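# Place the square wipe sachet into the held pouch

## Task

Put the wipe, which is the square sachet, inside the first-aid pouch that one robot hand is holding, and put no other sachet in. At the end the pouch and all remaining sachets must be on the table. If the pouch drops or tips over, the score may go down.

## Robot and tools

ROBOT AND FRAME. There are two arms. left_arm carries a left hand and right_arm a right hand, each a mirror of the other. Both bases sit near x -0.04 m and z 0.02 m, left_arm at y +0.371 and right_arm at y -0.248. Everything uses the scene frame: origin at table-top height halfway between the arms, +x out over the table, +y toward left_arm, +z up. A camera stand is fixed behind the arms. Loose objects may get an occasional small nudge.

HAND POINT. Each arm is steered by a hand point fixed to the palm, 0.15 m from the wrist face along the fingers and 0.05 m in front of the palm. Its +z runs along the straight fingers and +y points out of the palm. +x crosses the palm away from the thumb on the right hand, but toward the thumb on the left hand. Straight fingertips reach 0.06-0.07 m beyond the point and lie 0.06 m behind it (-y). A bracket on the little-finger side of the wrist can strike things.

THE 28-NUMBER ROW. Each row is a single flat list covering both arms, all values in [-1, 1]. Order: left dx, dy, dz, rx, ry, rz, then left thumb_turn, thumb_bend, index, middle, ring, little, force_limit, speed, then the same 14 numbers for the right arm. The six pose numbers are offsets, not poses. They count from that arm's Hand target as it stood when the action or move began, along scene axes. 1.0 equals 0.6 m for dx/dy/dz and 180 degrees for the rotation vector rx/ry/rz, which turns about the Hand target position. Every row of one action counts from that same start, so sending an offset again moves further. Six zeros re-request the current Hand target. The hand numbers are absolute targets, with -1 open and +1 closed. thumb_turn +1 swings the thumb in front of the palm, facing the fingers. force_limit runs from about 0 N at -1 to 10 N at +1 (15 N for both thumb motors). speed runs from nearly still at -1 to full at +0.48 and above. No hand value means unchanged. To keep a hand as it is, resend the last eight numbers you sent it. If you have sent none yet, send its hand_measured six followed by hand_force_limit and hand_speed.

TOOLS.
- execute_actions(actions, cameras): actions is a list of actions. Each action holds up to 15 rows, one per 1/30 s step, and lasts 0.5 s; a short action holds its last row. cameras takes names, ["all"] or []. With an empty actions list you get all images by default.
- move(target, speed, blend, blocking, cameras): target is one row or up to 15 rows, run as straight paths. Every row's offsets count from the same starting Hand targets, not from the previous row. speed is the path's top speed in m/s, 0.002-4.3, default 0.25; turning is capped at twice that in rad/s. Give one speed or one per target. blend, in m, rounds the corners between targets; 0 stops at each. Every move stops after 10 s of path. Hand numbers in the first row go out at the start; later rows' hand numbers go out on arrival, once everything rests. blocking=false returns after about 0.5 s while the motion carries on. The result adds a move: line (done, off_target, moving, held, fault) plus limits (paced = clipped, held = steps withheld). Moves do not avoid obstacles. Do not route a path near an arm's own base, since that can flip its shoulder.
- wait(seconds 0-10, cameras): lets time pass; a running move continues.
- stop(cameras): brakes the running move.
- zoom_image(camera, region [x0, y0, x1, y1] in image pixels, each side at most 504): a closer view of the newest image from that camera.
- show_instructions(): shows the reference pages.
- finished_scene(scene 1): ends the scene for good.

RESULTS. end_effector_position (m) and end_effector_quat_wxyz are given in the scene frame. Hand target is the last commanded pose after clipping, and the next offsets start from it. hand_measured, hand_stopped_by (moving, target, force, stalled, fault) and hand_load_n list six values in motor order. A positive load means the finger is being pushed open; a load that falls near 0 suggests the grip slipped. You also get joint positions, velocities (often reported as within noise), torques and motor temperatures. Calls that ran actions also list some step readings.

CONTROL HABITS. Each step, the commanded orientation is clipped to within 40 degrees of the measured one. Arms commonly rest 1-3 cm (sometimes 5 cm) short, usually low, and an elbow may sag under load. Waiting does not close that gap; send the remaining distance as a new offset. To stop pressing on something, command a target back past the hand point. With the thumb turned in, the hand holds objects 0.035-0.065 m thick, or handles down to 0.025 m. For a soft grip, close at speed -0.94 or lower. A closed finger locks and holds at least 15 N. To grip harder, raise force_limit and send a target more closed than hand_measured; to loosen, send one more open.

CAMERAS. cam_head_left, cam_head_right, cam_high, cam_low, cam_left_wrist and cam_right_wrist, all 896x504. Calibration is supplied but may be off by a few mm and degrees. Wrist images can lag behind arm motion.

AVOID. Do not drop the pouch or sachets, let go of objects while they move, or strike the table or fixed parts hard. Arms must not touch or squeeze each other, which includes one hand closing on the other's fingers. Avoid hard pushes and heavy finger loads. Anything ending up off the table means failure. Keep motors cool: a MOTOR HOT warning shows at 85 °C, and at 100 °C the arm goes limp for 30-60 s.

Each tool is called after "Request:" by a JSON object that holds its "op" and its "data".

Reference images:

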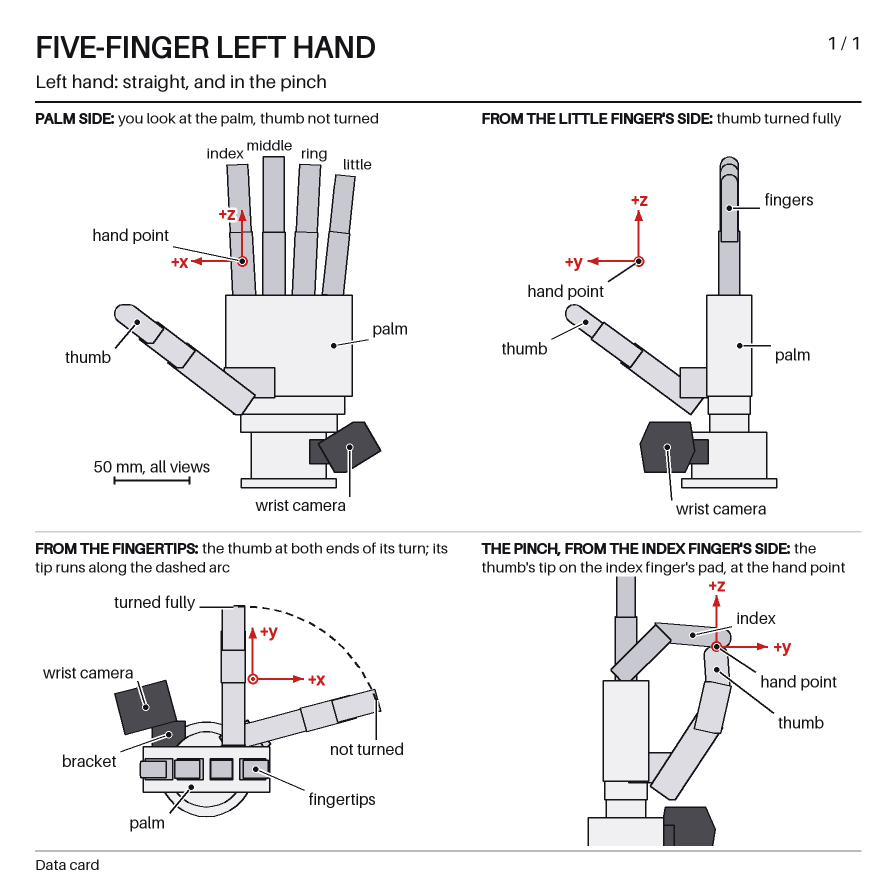

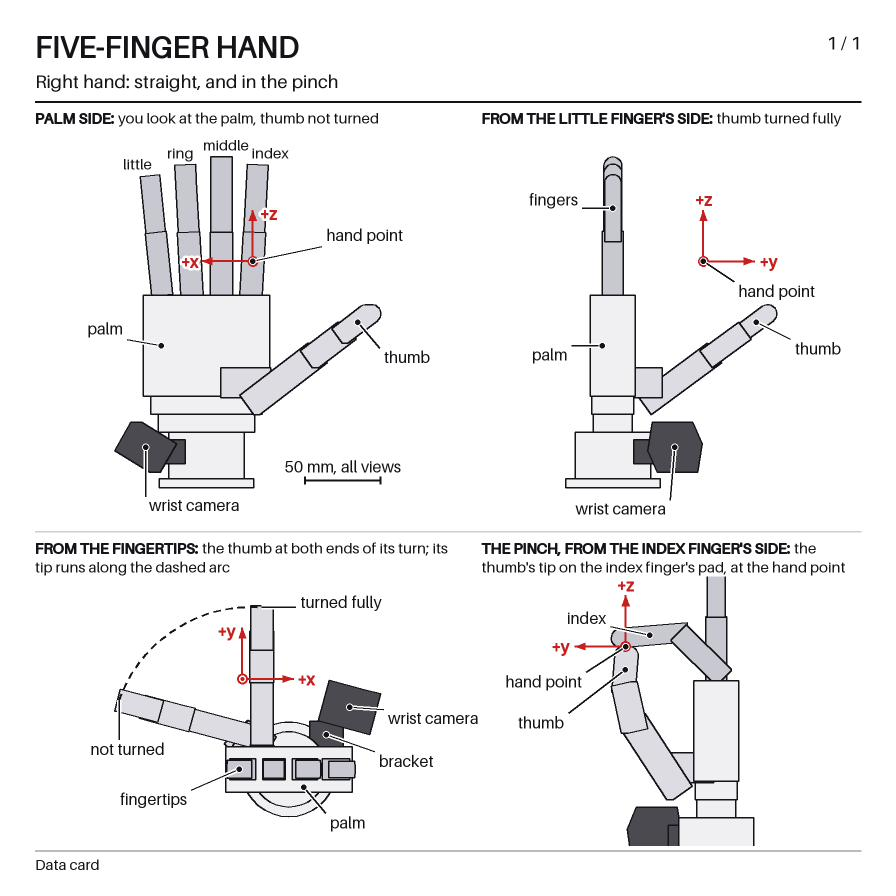

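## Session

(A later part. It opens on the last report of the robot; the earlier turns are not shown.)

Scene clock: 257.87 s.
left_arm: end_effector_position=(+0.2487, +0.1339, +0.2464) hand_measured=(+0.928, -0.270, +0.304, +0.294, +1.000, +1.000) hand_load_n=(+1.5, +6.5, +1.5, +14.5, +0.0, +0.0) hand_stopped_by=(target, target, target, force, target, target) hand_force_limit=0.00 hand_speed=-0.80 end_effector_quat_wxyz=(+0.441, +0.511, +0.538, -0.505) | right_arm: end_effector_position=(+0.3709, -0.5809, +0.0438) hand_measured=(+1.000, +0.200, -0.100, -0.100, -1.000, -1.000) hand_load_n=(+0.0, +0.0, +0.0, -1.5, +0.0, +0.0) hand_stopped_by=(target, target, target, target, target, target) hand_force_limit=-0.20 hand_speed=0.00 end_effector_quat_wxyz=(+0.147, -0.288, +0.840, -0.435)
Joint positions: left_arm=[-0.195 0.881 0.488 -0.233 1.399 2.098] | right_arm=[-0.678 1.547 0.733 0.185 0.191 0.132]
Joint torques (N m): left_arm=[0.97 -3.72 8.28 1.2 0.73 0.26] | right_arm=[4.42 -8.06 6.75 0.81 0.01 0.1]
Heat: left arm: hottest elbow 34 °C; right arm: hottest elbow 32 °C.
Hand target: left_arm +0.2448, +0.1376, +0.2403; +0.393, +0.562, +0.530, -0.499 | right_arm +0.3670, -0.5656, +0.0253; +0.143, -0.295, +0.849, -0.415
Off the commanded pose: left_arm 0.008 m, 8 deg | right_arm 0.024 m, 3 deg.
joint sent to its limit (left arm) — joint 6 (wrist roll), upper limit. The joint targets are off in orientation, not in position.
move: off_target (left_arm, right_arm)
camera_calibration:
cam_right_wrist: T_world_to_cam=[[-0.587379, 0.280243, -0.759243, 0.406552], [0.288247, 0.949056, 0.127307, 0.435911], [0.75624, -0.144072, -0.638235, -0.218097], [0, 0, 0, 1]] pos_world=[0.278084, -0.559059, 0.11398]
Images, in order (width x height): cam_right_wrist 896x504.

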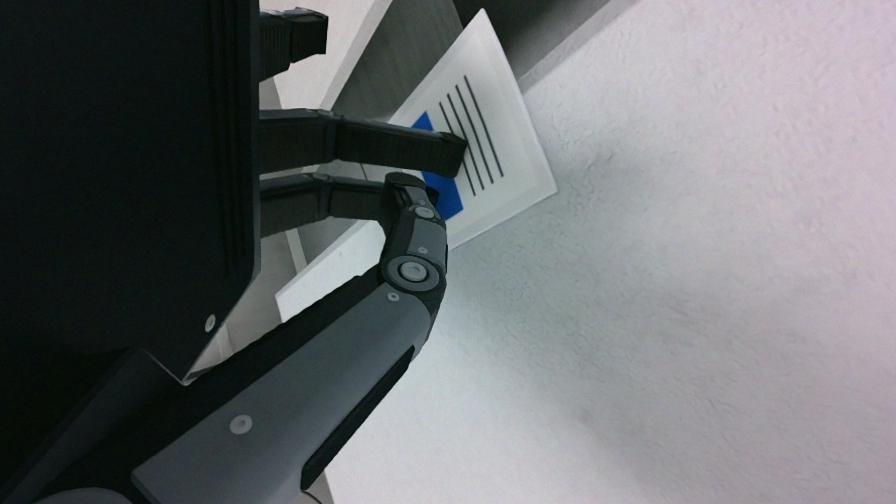

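Request:
{"op": "move", "data": {"target": [[0,0,0,0,0,0,0.928,-0.268,0.304,0.296,1.0,1.0,0.0,-0.8, 0.006,-0.02,0,0,0,0,1,0.2,-0.1,-0.1,-1,-1,-0.2,0],[0,0,0,0,0,0,0.928,-0.268,0.304,0.296,1.0,1.0,0.0,-0.8, 0.006,-0.02,0.12,0,0,0,1,0.2,-0.1,-0.1,-1,-1,-0.2,0]], "speed": [0.05,0.2], "cameras": ["cam_high","cam_low","cam_right_wrist"]}}

Request:
{"op": "zoom_image", "data": {"camera": "cam_high", "region": [340, 40, 460, 160]}}

Request:
{"op": "zoom_image", "data": {"camera": "cam_right_wrist", "region": [300, 0, 700, 300]}}

Scene clock: 265.13 s.
left_arm: end_effector_position=(+0.2487, +0.1339, +0.2464) hand_measured=(+0.928, -0.270, +0.304, +0.294, +1.000, +1.000) hand_load_n=(+2.0, +6.5, +1.5, +14.0, +0.0, +0.0) hand_stopped_by=(target, target, target, force, target, target) hand_force_limit=0.00 hand_speed=-0.80 end_effector_quat_wxyz=(+0.441, +0.511, +0.538, -0.505) | right_arm: end_effector_position=(+0.3527, -0.5630, +0.0700) hand_measured=(+1.000, +0.200, -0.100, -0.100, -1.000, -1.000) hand_load_n=(+0.0, +0.0, +0.0, +0.0, +0.0, +0.0) hand_stopped_by=(target, target, target, target, target, target) hand_force_limit=-0.20 hand_speed=0.00 end_effector_quat_wxyz=(+0.129, -0.302, +0.858, -0.395)
Joint positions: left_arm=[-0.195 0.881 0.488 -0.233 1.399 2.098] | right_arm=[-0.678 1.44 0.766 -0.053 0.177 0.133]
Joint torques (N m): left_arm=[0.97 -3.72 8.28 1.2 0.73 0.27] | right_arm=[2.55 -9.35 13.85 1.07 0.06 -0.02]
Heat: left arm: hottest elbow 34 °C; right arm: hottest elbow 32 °C.
Hand target: left_arm +0.2448, +0.1376, +0.2403; +0.393, +0.562, +0.530, -0.499 | right_arm +0.3706, -0.5775, +0.0973; +0.143, -0.295, +0.849, -0.415
Off the commanded pose: left_arm 0.008 m, 8 deg | right_arm 0.036 m, 3 deg.
joint sent to its limit (left arm) — joint 6 (wrist roll), upper limit. The joint targets are off in orientation, not in position.
move: off_target (left_arm, right_arm)
camera_calibration:
cam_right_wrist: T_world_to_cam=[[-0.641123, 0.324291, -0.695555, 0.450042], [0.289456, 0.941576, 0.172191, 0.413094], [0.710758, -0.0909374, -0.697534, -0.134925], [0, 0, 0, 1]] pos_world=[0.264859, -0.547174, 0.147784]
Images, in order (width x height): cam_high 896x504, cam_low 896x504, cam_right_wrist 896x504.

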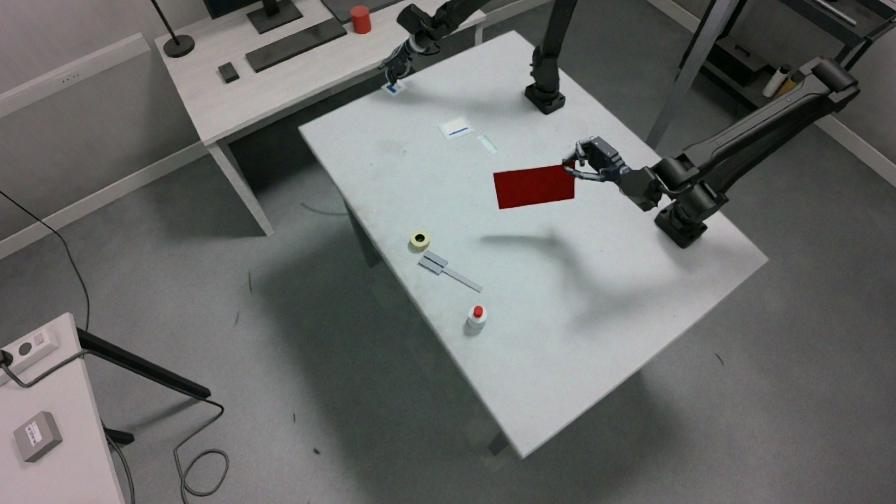

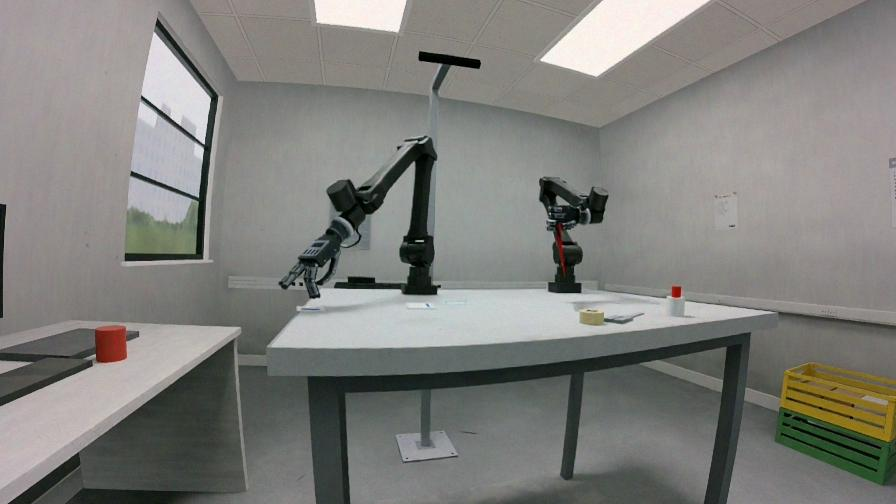

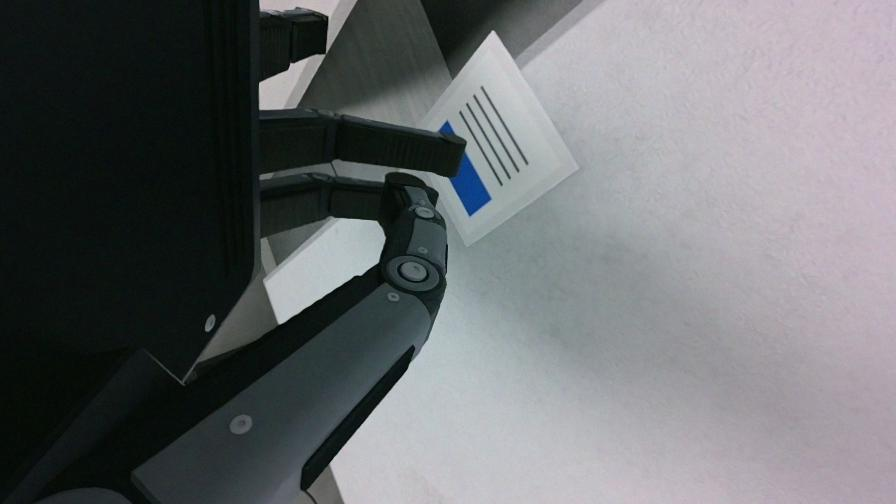

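Scaled by 4.200 from the camera's 896x504 image, which has a finer 1280x720 frame.

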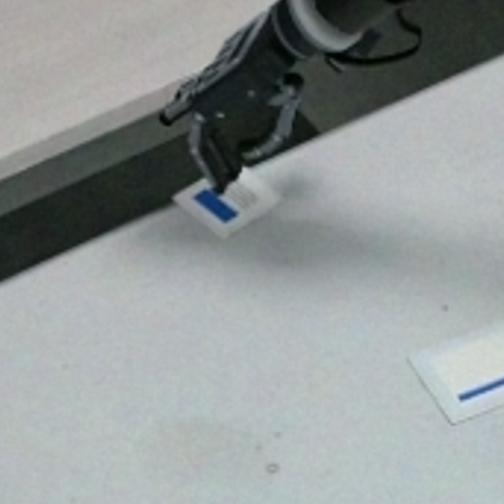

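Scaled by 1.260 from the camera's 896x504 image, which has a finer 1280x720 frame.

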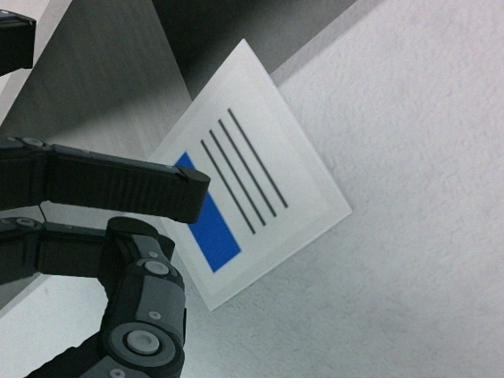

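Request:
{"op": "move", "data": {"target": [[0,0,0,0,0,0,0.928,-0.268,0.304,0.296,1.0,1.0,0.0,-0.8, 0.0,0.01,0.167,0,0,0,1,0.2,-0.1,-0.1,-1,-1,-0.2,0],[0,0,0,0,0,0,0.928,-0.268,0.304,0.296,1.0,1.0,0.0,-0.8, -0.016,-0.204,0.167,0.278,0.0958,-0.198,1,-0.2,0,0,-1,-1,-0.2,0]], "speed": [0.2,0.25], "cameras": ["cam_head_right","cam_high","cam_low","cam_right_wrist"]}}

Scene clock: 281.53 s.
left_arm: end_effector_position=(+0.2487, +0.1339, +0.2464) hand_measured=(+0.928, -0.270, +0.304, +0.294, +1.000, +1.000) hand_load_n=(+2.0, +6.5, +2.0, +14.0, +0.0, +0.0) hand_stopped_by=(target, target, target, force, target, target) hand_force_limit=0.00 hand_speed=-0.80 end_effector_quat_wxyz=(+0.441, +0.511, +0.538, -0.505) | right_arm: end_effector_position=(+0.3523, -0.6864, +0.1880) hand_measured=(+1.000, -0.200, +0.000, +0.000, -1.000, -1.000) hand_load_n=(+0.0, +0.0, +0.0, +0.0, +0.0, +0.0) hand_stopped_by=(target, target, target, target, target, target) hand_force_limit=-0.20 hand_speed=0.00 end_effector_quat_wxyz=(-0.010, -0.006, +1.000, +0.011)
Joint positions: left_arm=[-0.195 0.881 0.488 -0.233 1.399 2.098] | right_arm=[-0.937 2.007 1.993 -1.585 0.003 0.62]
Joint torques (N m): left_arm=[0.97 -3.72 8.27 1.21 0.73 0.27] | right_arm=[2.43 -16.15 15.51 -0.64 -0.09 0.06]
Heat: left arm: hottest elbow 34 °C; right arm: hottest elbow 34 °C.
Hand target: left_arm +0.2448, +0.1376, +0.2403; +0.393, +0.562, +0.530, -0.499 | right_arm +0.3610, -0.7000, +0.1973; +0.000, +0.000, +1.000, -0.001
Off the commanded pose: left_arm 0.008 m, 8 deg | right_arm 0.019 m, 2 deg.
joint sent to its limit (left arm) — joint 6 (wrist roll), upper limit. The joint targets are off in orientation, not in position.
move: off_target (left_arm, right_arm); target 2's new numbers were sent with right_arm's hand 0.019 m and 2 deg from that target
camera_calibration:
cam_right_wrist: T_world_to_cam=[[-0.29989, 0.952015, 0.0611003, 0.740342], [0.816058, 0.222836, 0.533286, -0.237774], [0.494081, 0.209788, -0.843726, 0.246789], [0, 0, 0, 1]] pos_world=[0.294125, -0.703606, 0.289789]
Images, in order (width x height): cam_head_right 896x504, cam_high 896x504, cam_low 896x504, cam_right_wrist 896x504.

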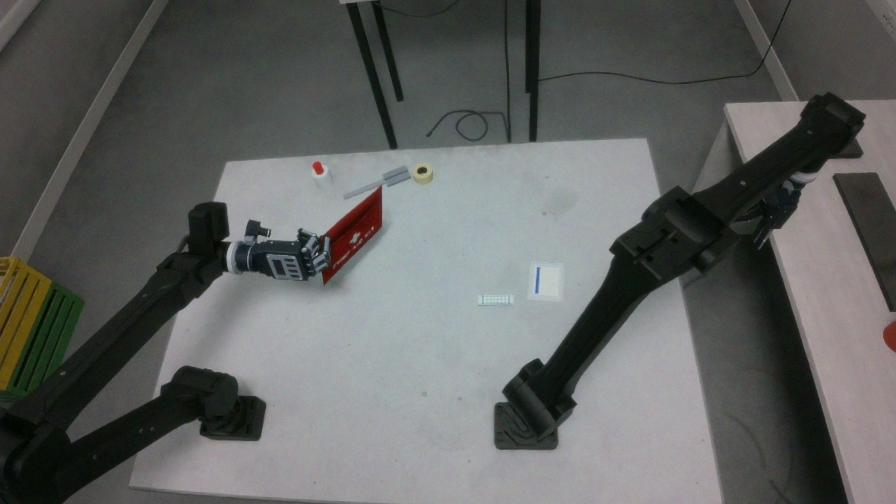

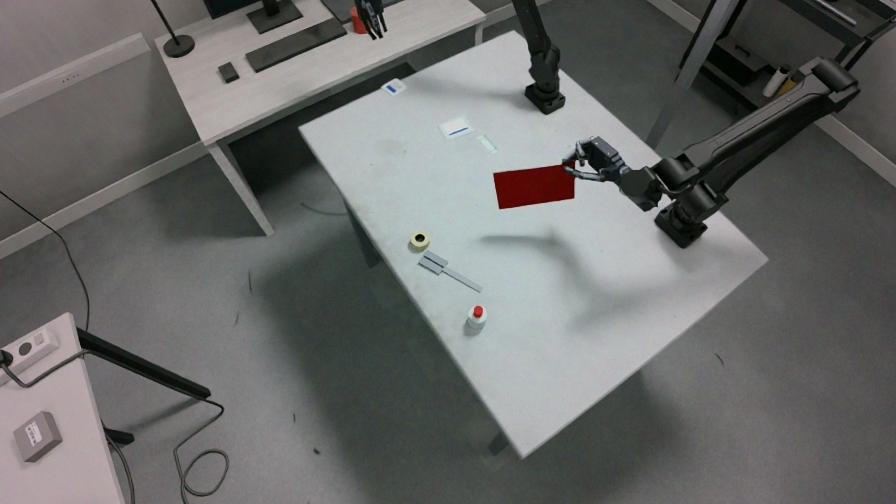

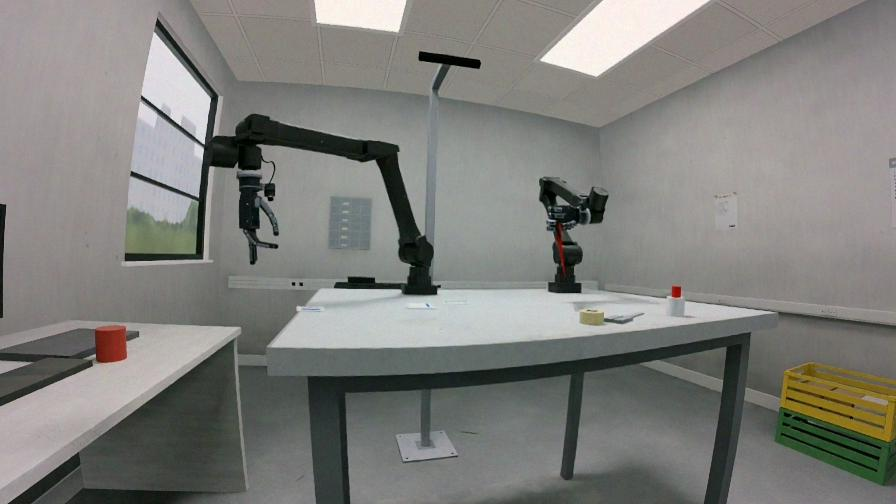

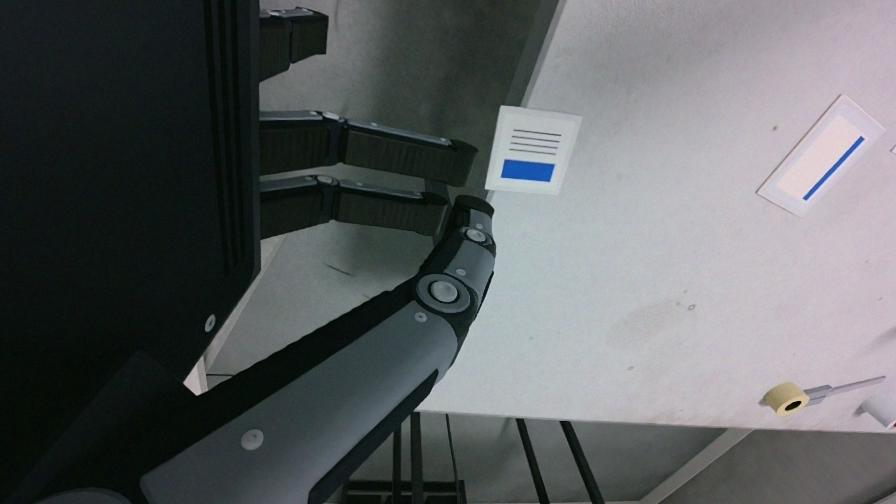

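Request:
{"op": "zoom_image", "data": {"camera": "cam_right_wrist", "region": [400, 50, 620, 270]}}

Request:
{"op": "zoom_image", "data": {"camera": "cam_low", "region": [200, 90, 360, 330]}}

Scaled by 2.291 from the camera's 896x504 image, which has a finer 1280x720 frame.

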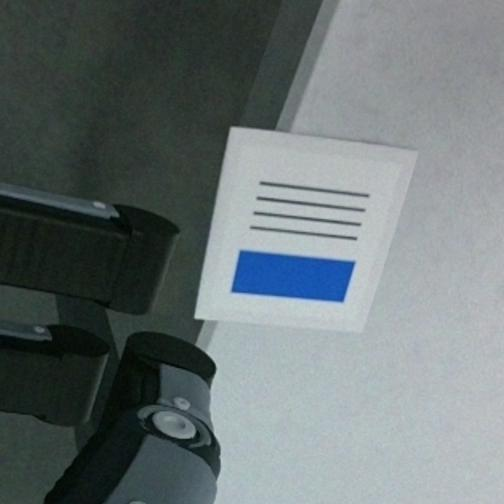

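Scaled by 2.100 from the camera's 896x504 image, which has a finer 1280x720 frame.

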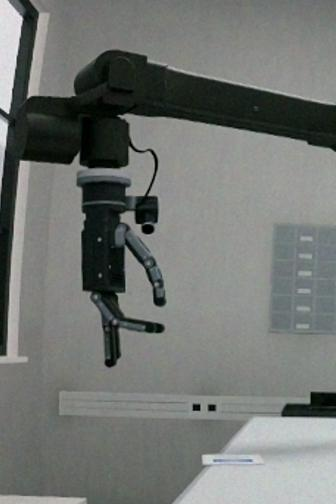

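Request:
{"op": "move", "data": {"target": [[0,0,0,0,0,0,0.928,-0.268,0.304,0.296,1.0,1.0,0.0,-0.8, -0.03,0.015,-0.25,0,0,0,1,-0.27,0,0,-1,-1,-0.2,0]], "speed": [0.15], "cameras": ["cam_high","cam_low","cam_right_wrist"]}}

Request:
{"op": "zoom_image", "data": {"camera": "cam_right_wrist", "region": [400, 50, 660, 310]}}

Request:
{"op": "zoom_image", "data": {"camera": "cam_low", "region": [200, 190, 360, 350]}}

Scene clock: 301.50 s.
left_arm: end_effector_position=(+0.2487, +0.1339, +0.2464) hand_measured=(+0.928, -0.270, +0.304, +0.294, +1.000, +1.000) hand_load_n=(+1.5, +6.5, +2.0, +14.5, +0.0, +0.0) hand_stopped_by=(target, target, target, force, target, target) hand_force_limit=0.00 hand_speed=-0.80 end_effector_quat_wxyz=(+0.441, +0.511, +0.538, -0.505) | right_arm: end_effector_position=(+0.3469, -0.6889, +0.0559) hand_measured=(+1.000, -0.270, +0.000, +0.000, -1.000, -1.000) hand_load_n=(+0.0, +0.0, +0.0, +0.0, +0.0, -0.5) hand_stopped_by=(target, target, target, target, target, target) hand_force_limit=-0.20 hand_speed=0.00 end_effector_quat_wxyz=(+0.002, -0.001, +1.000, -0.005)
Joint positions: left_arm=[-0.195 0.881 0.488 -0.233 1.399 2.098] | right_arm=[-0.947 2.04 1.696 -1.217 0.003 0.62]
Joint torques (N m): left_arm=[0.91 -3.72 8.27 1.21 0.73 0.27] | right_arm=[2.26 -16.56 9.24 0.08 -0.1 -0.1]
Motor temperatures (°C): left_arm=[28 29 34 24 27 26] | right_arm=[26 28 35 27 25 25]
Heat: left arm: hottest elbow 34 °C; right arm: hottest elbow 35 °C.
Hand target: left_arm +0.2448, +0.1376, +0.2403; +0.393, +0.562, +0.530, -0.499 | right_arm +0.3431, -0.6910, +0.0474; +0.000, +0.000, +1.000, -0.001
Off the commanded pose: left_arm 0.008 m, 8 deg | right_arm 0.010 m, 1 deg.
joint sent to its limit (left arm) — joint 6 (wrist roll), upper limit. The joint targets are off in orientation, not in position.
move: off_target (left_arm)
camera_calibration:
cam_right_wrist: T_world_to_cam=[[-0.291364, 0.956292, 0.0247375, 0.751215], [0.806164, 0.231538, 0.544509, -0.153561], [0.514982, 0.178593, -0.83839, 0.109399], [0, 0, 0, 1]] pos_world=[0.286334, -0.702364, 0.156751]
Images, in order (width x height): cam_high 896x504, cam_low 896x504, cam_right_wrist 896x504.

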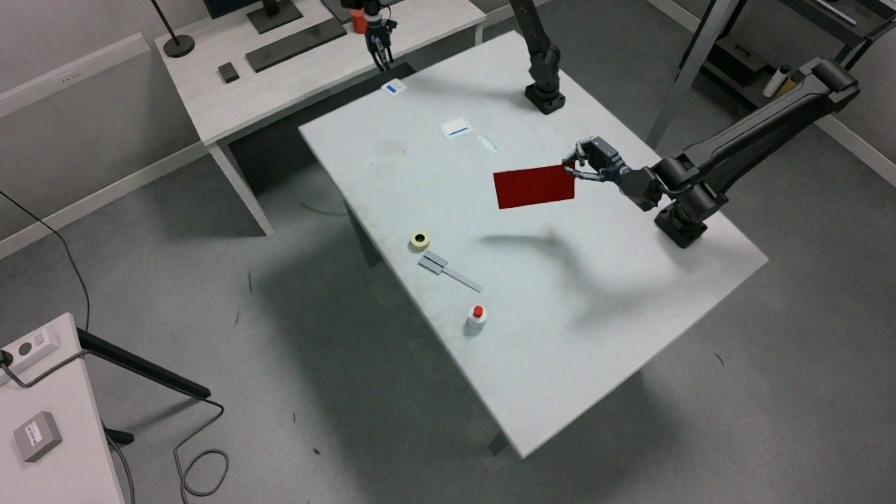

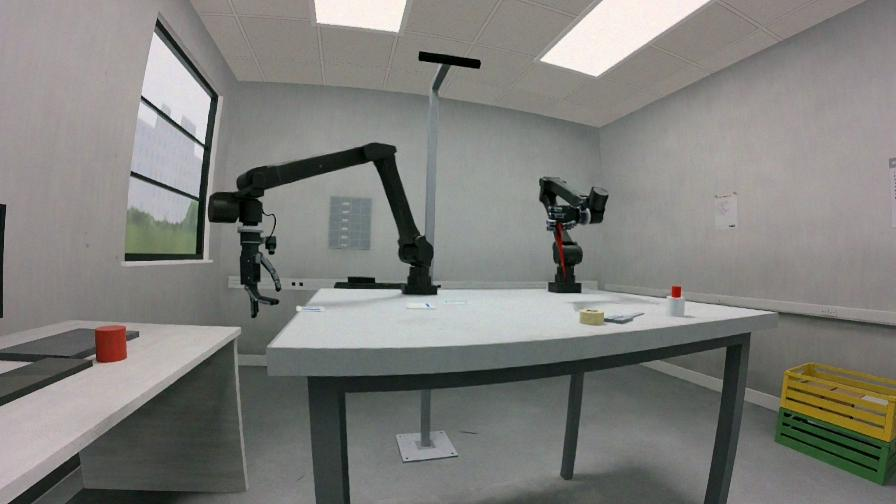

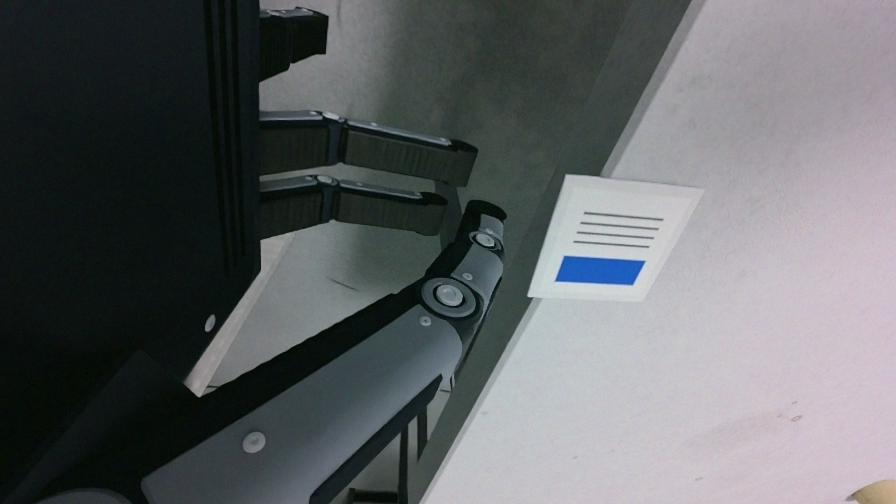

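Scaled by 1.938 from the camera's 896x504 image, which has a finer 1280x720 frame.

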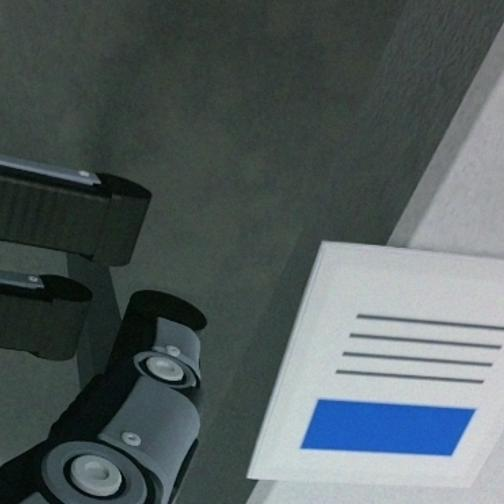

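Scaled by 3.150 from the camera's 896x504 image, which has a finer 1280x720 frame.

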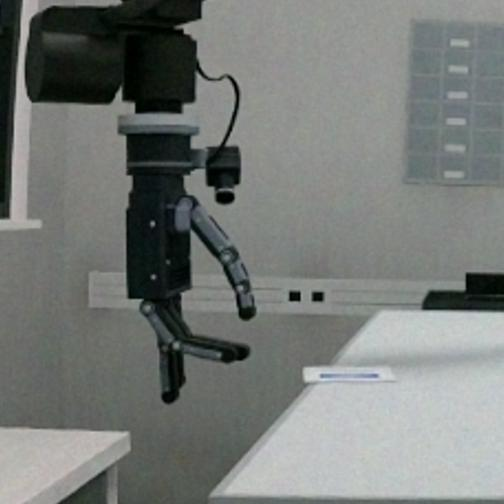

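Request:
{"op": "move", "data": {"target": [[0,0,0,0,0,0,0.928,-0.268,0.304,0.296,1.0,1.0,0.0,-0.8, 0.0,0.0,0.02,0,0,0,1,-0.27,-1,-1,-1,-1,-0.2,0],[0,0,0,0,0,0,0.928,-0.268,0.304,0.296,1.0,1.0,0.0,-0.8, 0.03,0.138,0.0,0,0,0,1,-0.27,-1,-1,-1,-1,-0.2,0]], "speed": [0.1], "cameras": ["cam_low","cam_right_wrist"]}}

Request:
{"op": "zoom_image", "data": {"camera": "cam_right_wrist", "region": [400, 50, 660, 310]}}

Request:
{"op": "zoom_image", "data": {"camera": "cam_low", "region": [200, 190, 360, 350]}}

speed must be one number or one for each of the 2 targets, got a list of 1; nothing of the call was run

Scaled by 1.938 from the camera's 896x504 image, which has a finer 1280x720 frame.

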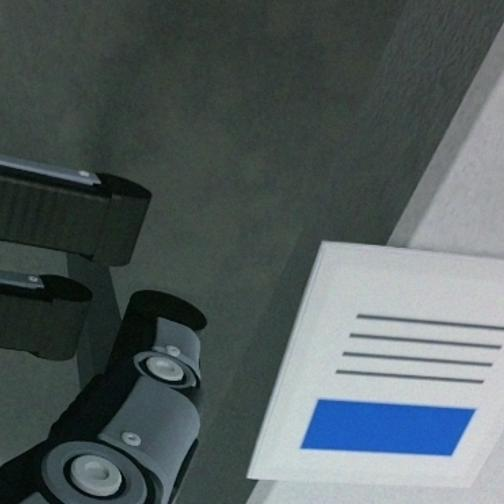

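Scaled by 3.150 from the camera's 896x504 image, which has a finer 1280x720 frame.

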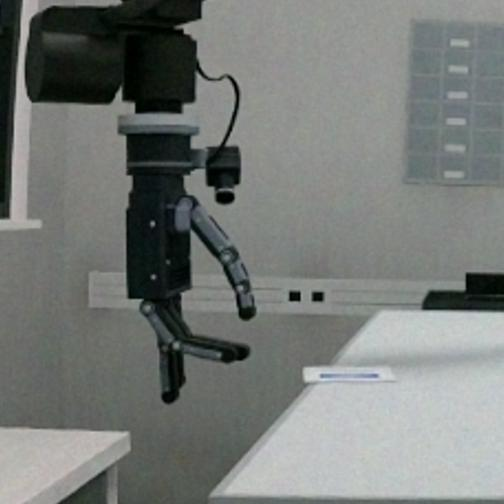

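Request:
{"op": "move", "data": {"target": [[0,0,0,0,0,0,0.928,-0.268,0.304,0.296,1.0,1.0,0.0,-0.8, 0.0,0.0,0.02,0,0,0,1,-0.27,-1,-1,-1,-1,-0.2,0],[0,0,0,0,0,0,0.928,-0.268,0.304,0.296,1.0,1.0,0.0,-0.8, 0.03,0.138,0.0,0,0,0,1,-0.27,-1,-1,-1,-1,-0.2,0]], "speed": 0.1, "cameras": ["cam_low","cam_right_wrist"]}}

Request:
{"op": "zoom_image", "data": {"camera": "cam_right_wrist", "region": [400, 50, 660, 310]}}

Request:
{"op": "zoom_image", "data": {"camera": "cam_low", "region": [200, 190, 360, 350]}}

Scene clock: 322.63 s.
left_arm: end_effector_position=(+0.2487, +0.1339, +0.2464) hand_measured=(+0.928, -0.270, +0.304, +0.294, +1.000, +1.000) hand_load_n=(+2.0, +6.5, +2.0, +14.5, +0.0, +0.0) hand_stopped_by=(target, target, target, force, target, target) hand_force_limit=0.00 hand_speed=-0.80 end_effector_quat_wxyz=(+0.441, +0.511, +0.538, -0.505) | right_arm: end_effector_position=(+0.3585, -0.6091, +0.0392) hand_measured=(+1.000, -0.270, -1.000, -1.000, -1.000, -1.000) hand_load_n=(+0.0, +0.0, +0.0, +0.0, +0.0, +0.0) hand_stopped_by=(target, target, target, target, target, target) hand_force_limit=-0.20 hand_speed=0.00 end_effector_quat_wxyz=(-0.007, -0.003, +1.000, +0.007)
Joint positions: left_arm=[-0.195 0.881 0.488 -0.233 1.399 2.098] | right_arm=[-0.847 1.943 1.489 -1.137 0.002 0.714]
Joint torques (N m): left_arm=[0.97 -3.72 8.28 1.2 0.73 0.27] | right_arm=[3.31 -17.2 8.13 0.13 -0.04 0.06]
Heat: left arm: hottest elbow 34 °C; right arm: hottest elbow 34 °C.
Hand target: left_arm +0.2448, +0.1376, +0.2403; +0.393, +0.562, +0.530, -0.499 | right_arm +0.3610, -0.6081, +0.0474; +0.000, +0.000, +1.000, -0.001
Off the commanded pose: left_arm 0.008 m, 8 deg | right_arm 0.009 m, 1 deg.
joint sent to its limit (left arm) — joint 6 (wrist roll), upper limit. The joint targets are off in orientation, not in position.
move: off_target (left_arm)
camera_calibration:
cam_right_wrist: T_world_to_cam=[[-0.295455, 0.953923, 0.052324, 0.677638], [0.814641, 0.222948, 0.535402, -0.180125], [0.499066, 0.200812, -0.842975, 0.0946642], [0, 0, 0, 1]] pos_world=[0.299704, -0.625265, 0.140782]
Images, in order (width x height): cam_low 896x504, cam_right_wrist 896x504.

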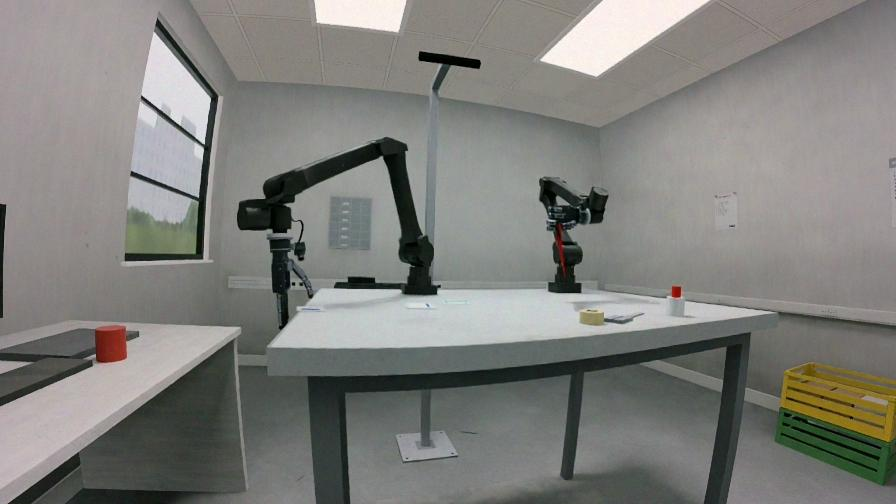

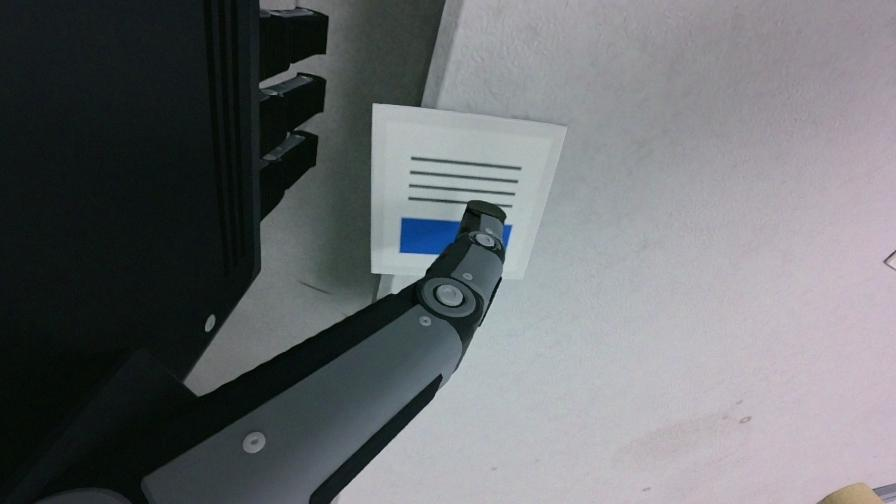

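Scaled by 1.938 from the camera's 896x504 image, which has a finer 1280x720 frame.

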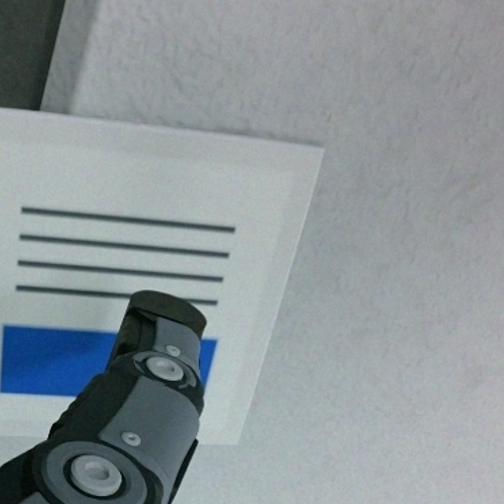

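Scaled by 3.150 from the camera's 896x504 image, which has a finer 1280x720 frame.

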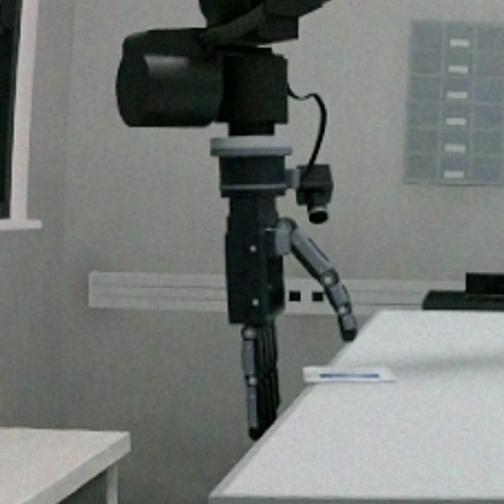

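Request:
{"op": "move", "data": {"target": [[0,0,0,0,0,0,0.928,-0.268,0.304,0.296,1.0,1.0,0.0,-0.8, 0.0,0.0,-0.052,0,0,0,1,-0.27,-1,-1,-1,-1,-0.2,0],[0,0,0,0,0,0,0.928,-0.268,0.304,0.296,1.0,1.0,0.0,-0.8, 0.0,-0.028,-0.052,0,0,0,1,-0.27,-1,-1,-1,-1,-0.2,0]], "speed": 0.05, "cameras": ["cam_low","cam_right_wrist"]}}

Request:
{"op": "zoom_image", "data": {"camera": "cam_low", "region": [200, 190, 360, 350]}}

Scene clock: 331.27 s.
left_arm: end_effector_position=(+0.2487, +0.1339, +0.2464) hand_measured=(+0.928, -0.270, +0.304, +0.294, +1.000, +1.000) hand_load_n=(+2.0, +6.0, +1.5, +14.5, +0.0, +0.0) hand_stopped_by=(target, target, target, force, target, target) hand_force_limit=0.00 hand_speed=-0.80 end_effector_quat_wxyz=(+0.441, +0.511, +0.538, -0.505) | right_arm: end_effector_position=(+0.3565, -0.6118, +0.0147) hand_measured=(+1.000, -0.270, -1.000, -1.000, -1.000, -1.000) hand_load_n=(+0.5, +0.5, +0.0, +0.0, +0.0, +0.0) hand_stopped_by=(target, target, target, target, target, target) hand_force_limit=-0.20 hand_speed=0.00 end_effector_quat_wxyz=(-0.003, +0.000, +1.000, +0.004)
Joint positions: left_arm=[-0.195 0.881 0.488 -0.233 1.399 2.098] | right_arm=[-0.854 1.967 1.456 -1.07 -0.001 0.714]
Joint torques (N m): left_arm=[0.97 -3.72 8.27 1.21 0.73 0.27] | right_arm=[2.37 -14.21 12.08 -0.57 0.09 -0.13]
Heat: left arm: hottest elbow 34 °C; right arm: hottest elbow 34 °C.
Hand target: left_arm +0.2448, +0.1376, +0.2403; +0.393, +0.562, +0.530, -0.499 | right_arm +0.3610, -0.6250, +0.0163; +0.000, +0.000, +1.000, -0.001
Off the commanded pose: left_arm 0.008 m, 8 deg | right_arm 0.014 m, 1 deg.
joint sent to its limit (left arm) — joint 6 (wrist roll), upper limit. The joint targets are off in orientation, not in position.
move: off_target (left_arm, right_arm)
camera_calibration:
cam_right_wrist: T_world_to_cam=[[-0.289232, 0.956212, 0.0447592, 0.680098], [0.811303, 0.220047, 0.541633, -0.165489], [0.508067, 0.192971, -0.839423, 0.067512], [0, 0, 0, 1]] pos_world=[0.296667, -0.626931, 0.115865]
Images, in order (width x height): cam_low 896x504, cam_right_wrist 896x504.

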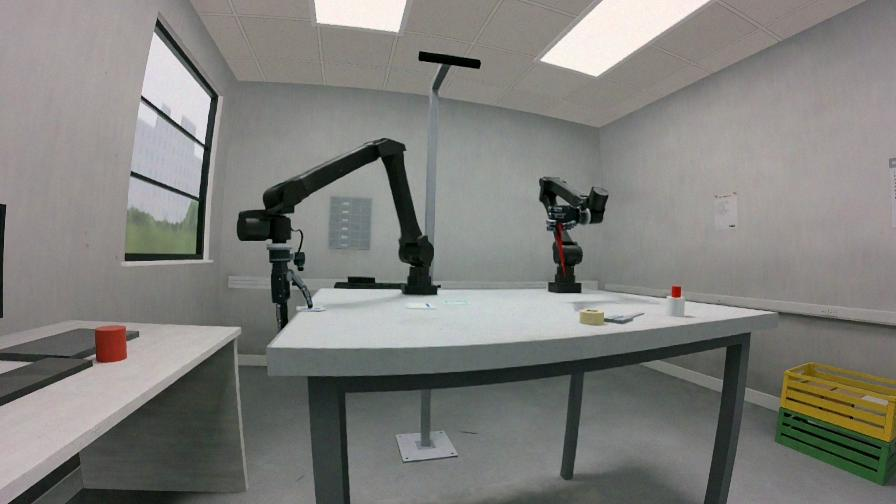

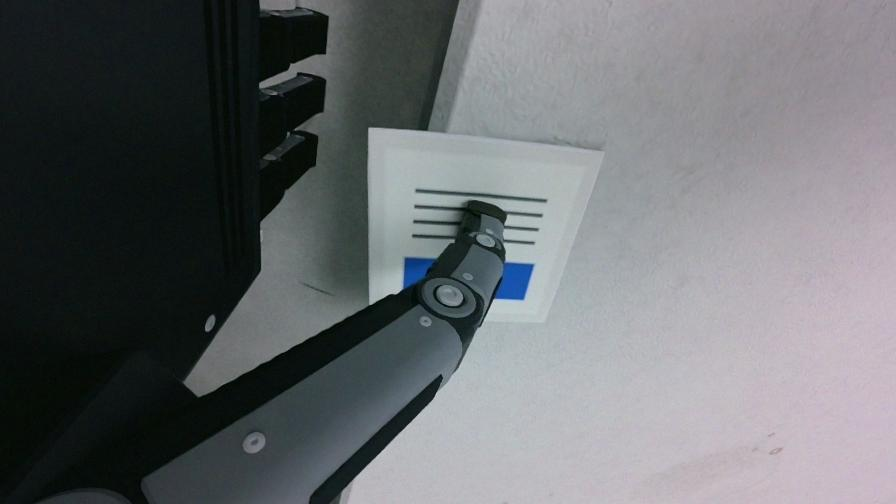

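Scaled by 3.150 from the camera's 896x504 image, which has a finer 1280x720 frame.

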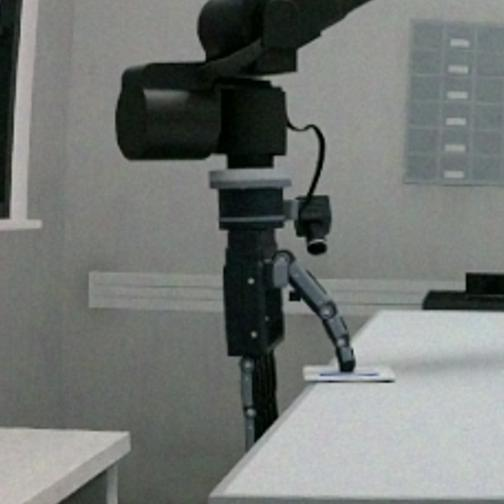

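Request:
{"op": "move", "data": {"target": [0,0,0,0,0,0,0.928,-0.268,0.304,0.296,1.0,1.0,0.0,-0.8, 0.0,-0.018,0,0,0,0,1,-0.27,-1,-1,-1,-1,-0.2,0], "speed": 0.05, "cameras": ["cam_low","cam_right_wrist"]}}

Scene clock: 333.40 s.
left_arm: end_effector_position=(+0.2487, +0.1339, +0.2464) hand_measured=(+0.928, -0.270, +0.304, +0.294, +1.000, +1.000) hand_load_n=(+2.0, +6.5, +2.0, +14.5, +0.0, +0.0) hand_stopped_by=(target, target, target, force, target, target) hand_force_limit=0.00 hand_speed=-0.80 end_effector_quat_wxyz=(+0.441, +0.511, +0.538, -0.505) | right_arm: end_effector_position=(+0.3541, -0.6179, +0.0149) hand_measured=(+1.000, -0.270, -1.000, -1.000, -1.000, -1.000) hand_load_n=(+0.0, +1.0, +0.0, +0.0, +0.0, +0.0) hand_stopped_by=(target, target, target, target, target, target) hand_force_limit=-0.20 hand_speed=0.00 end_effector_quat_wxyz=(-0.005, -0.001, +1.000, +0.007)
Joint positions: left_arm=[-0.195 0.881 0.488 -0.233 1.399 2.098] | right_arm=[-0.864 1.978 1.474 -1.083 -0.001 0.702]
Joint torques (N m): left_arm=[0.91 -3.72 8.28 1.21 0.73 0.26] | right_arm=[2.49 -13.98 13.24 -0.61 0.1 -0.1]
Heat: left arm: hottest elbow 34 °C; right arm: hottest elbow 34 °C.
Hand target: left_arm +0.2448, +0.1376, +0.2403; +0.393, +0.562, +0.530, -0.499 | right_arm +0.3611, -0.6356, +0.0162; +0.000, +0.000, +1.000, -0.001
Off the commanded pose: left_arm 0.008 m, 8 deg | right_arm 0.019 m, 1 deg.
joint sent to its limit (left arm) — joint 6 (wrist roll), upper limit. The joint targets are off in orientation, not in position.
move: off_target (left_arm, right_arm)
camera_calibration:
cam_right_wrist: T_world_to_cam=[[-0.29091, 0.955427, 0.0503138, 0.68529], [0.812918, 0.219103, 0.539591, -0.163402], [0.504516, 0.197873, -0.840423, 0.074344], [0, 0, 0, 1]] pos_world=[0.294682, -0.633653, 0.116171]
Images, in order (width x height): cam_low 896x504, cam_right_wrist 896x504.

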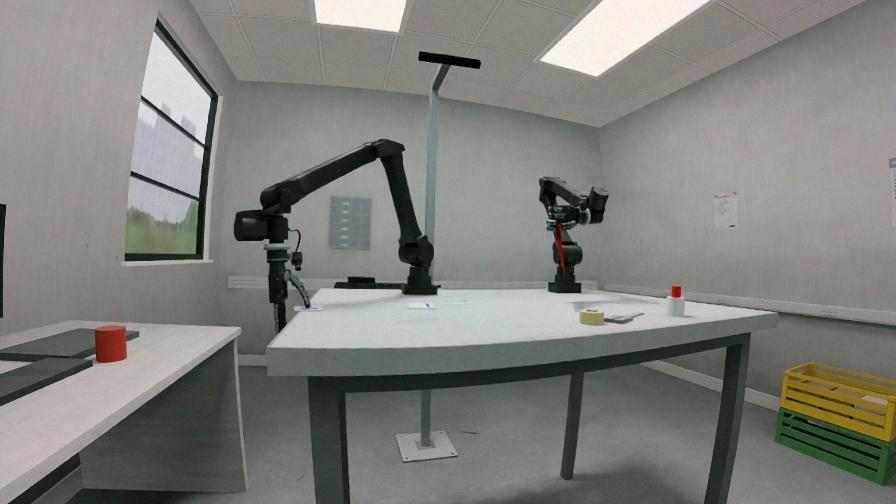

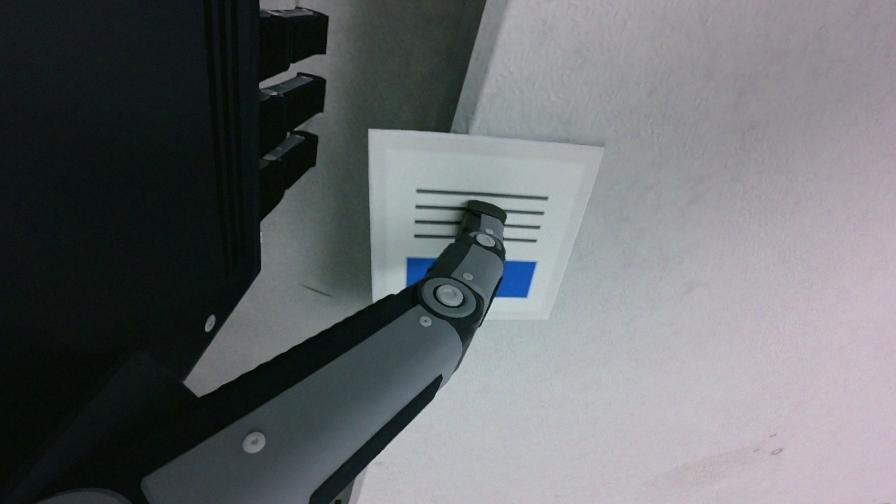

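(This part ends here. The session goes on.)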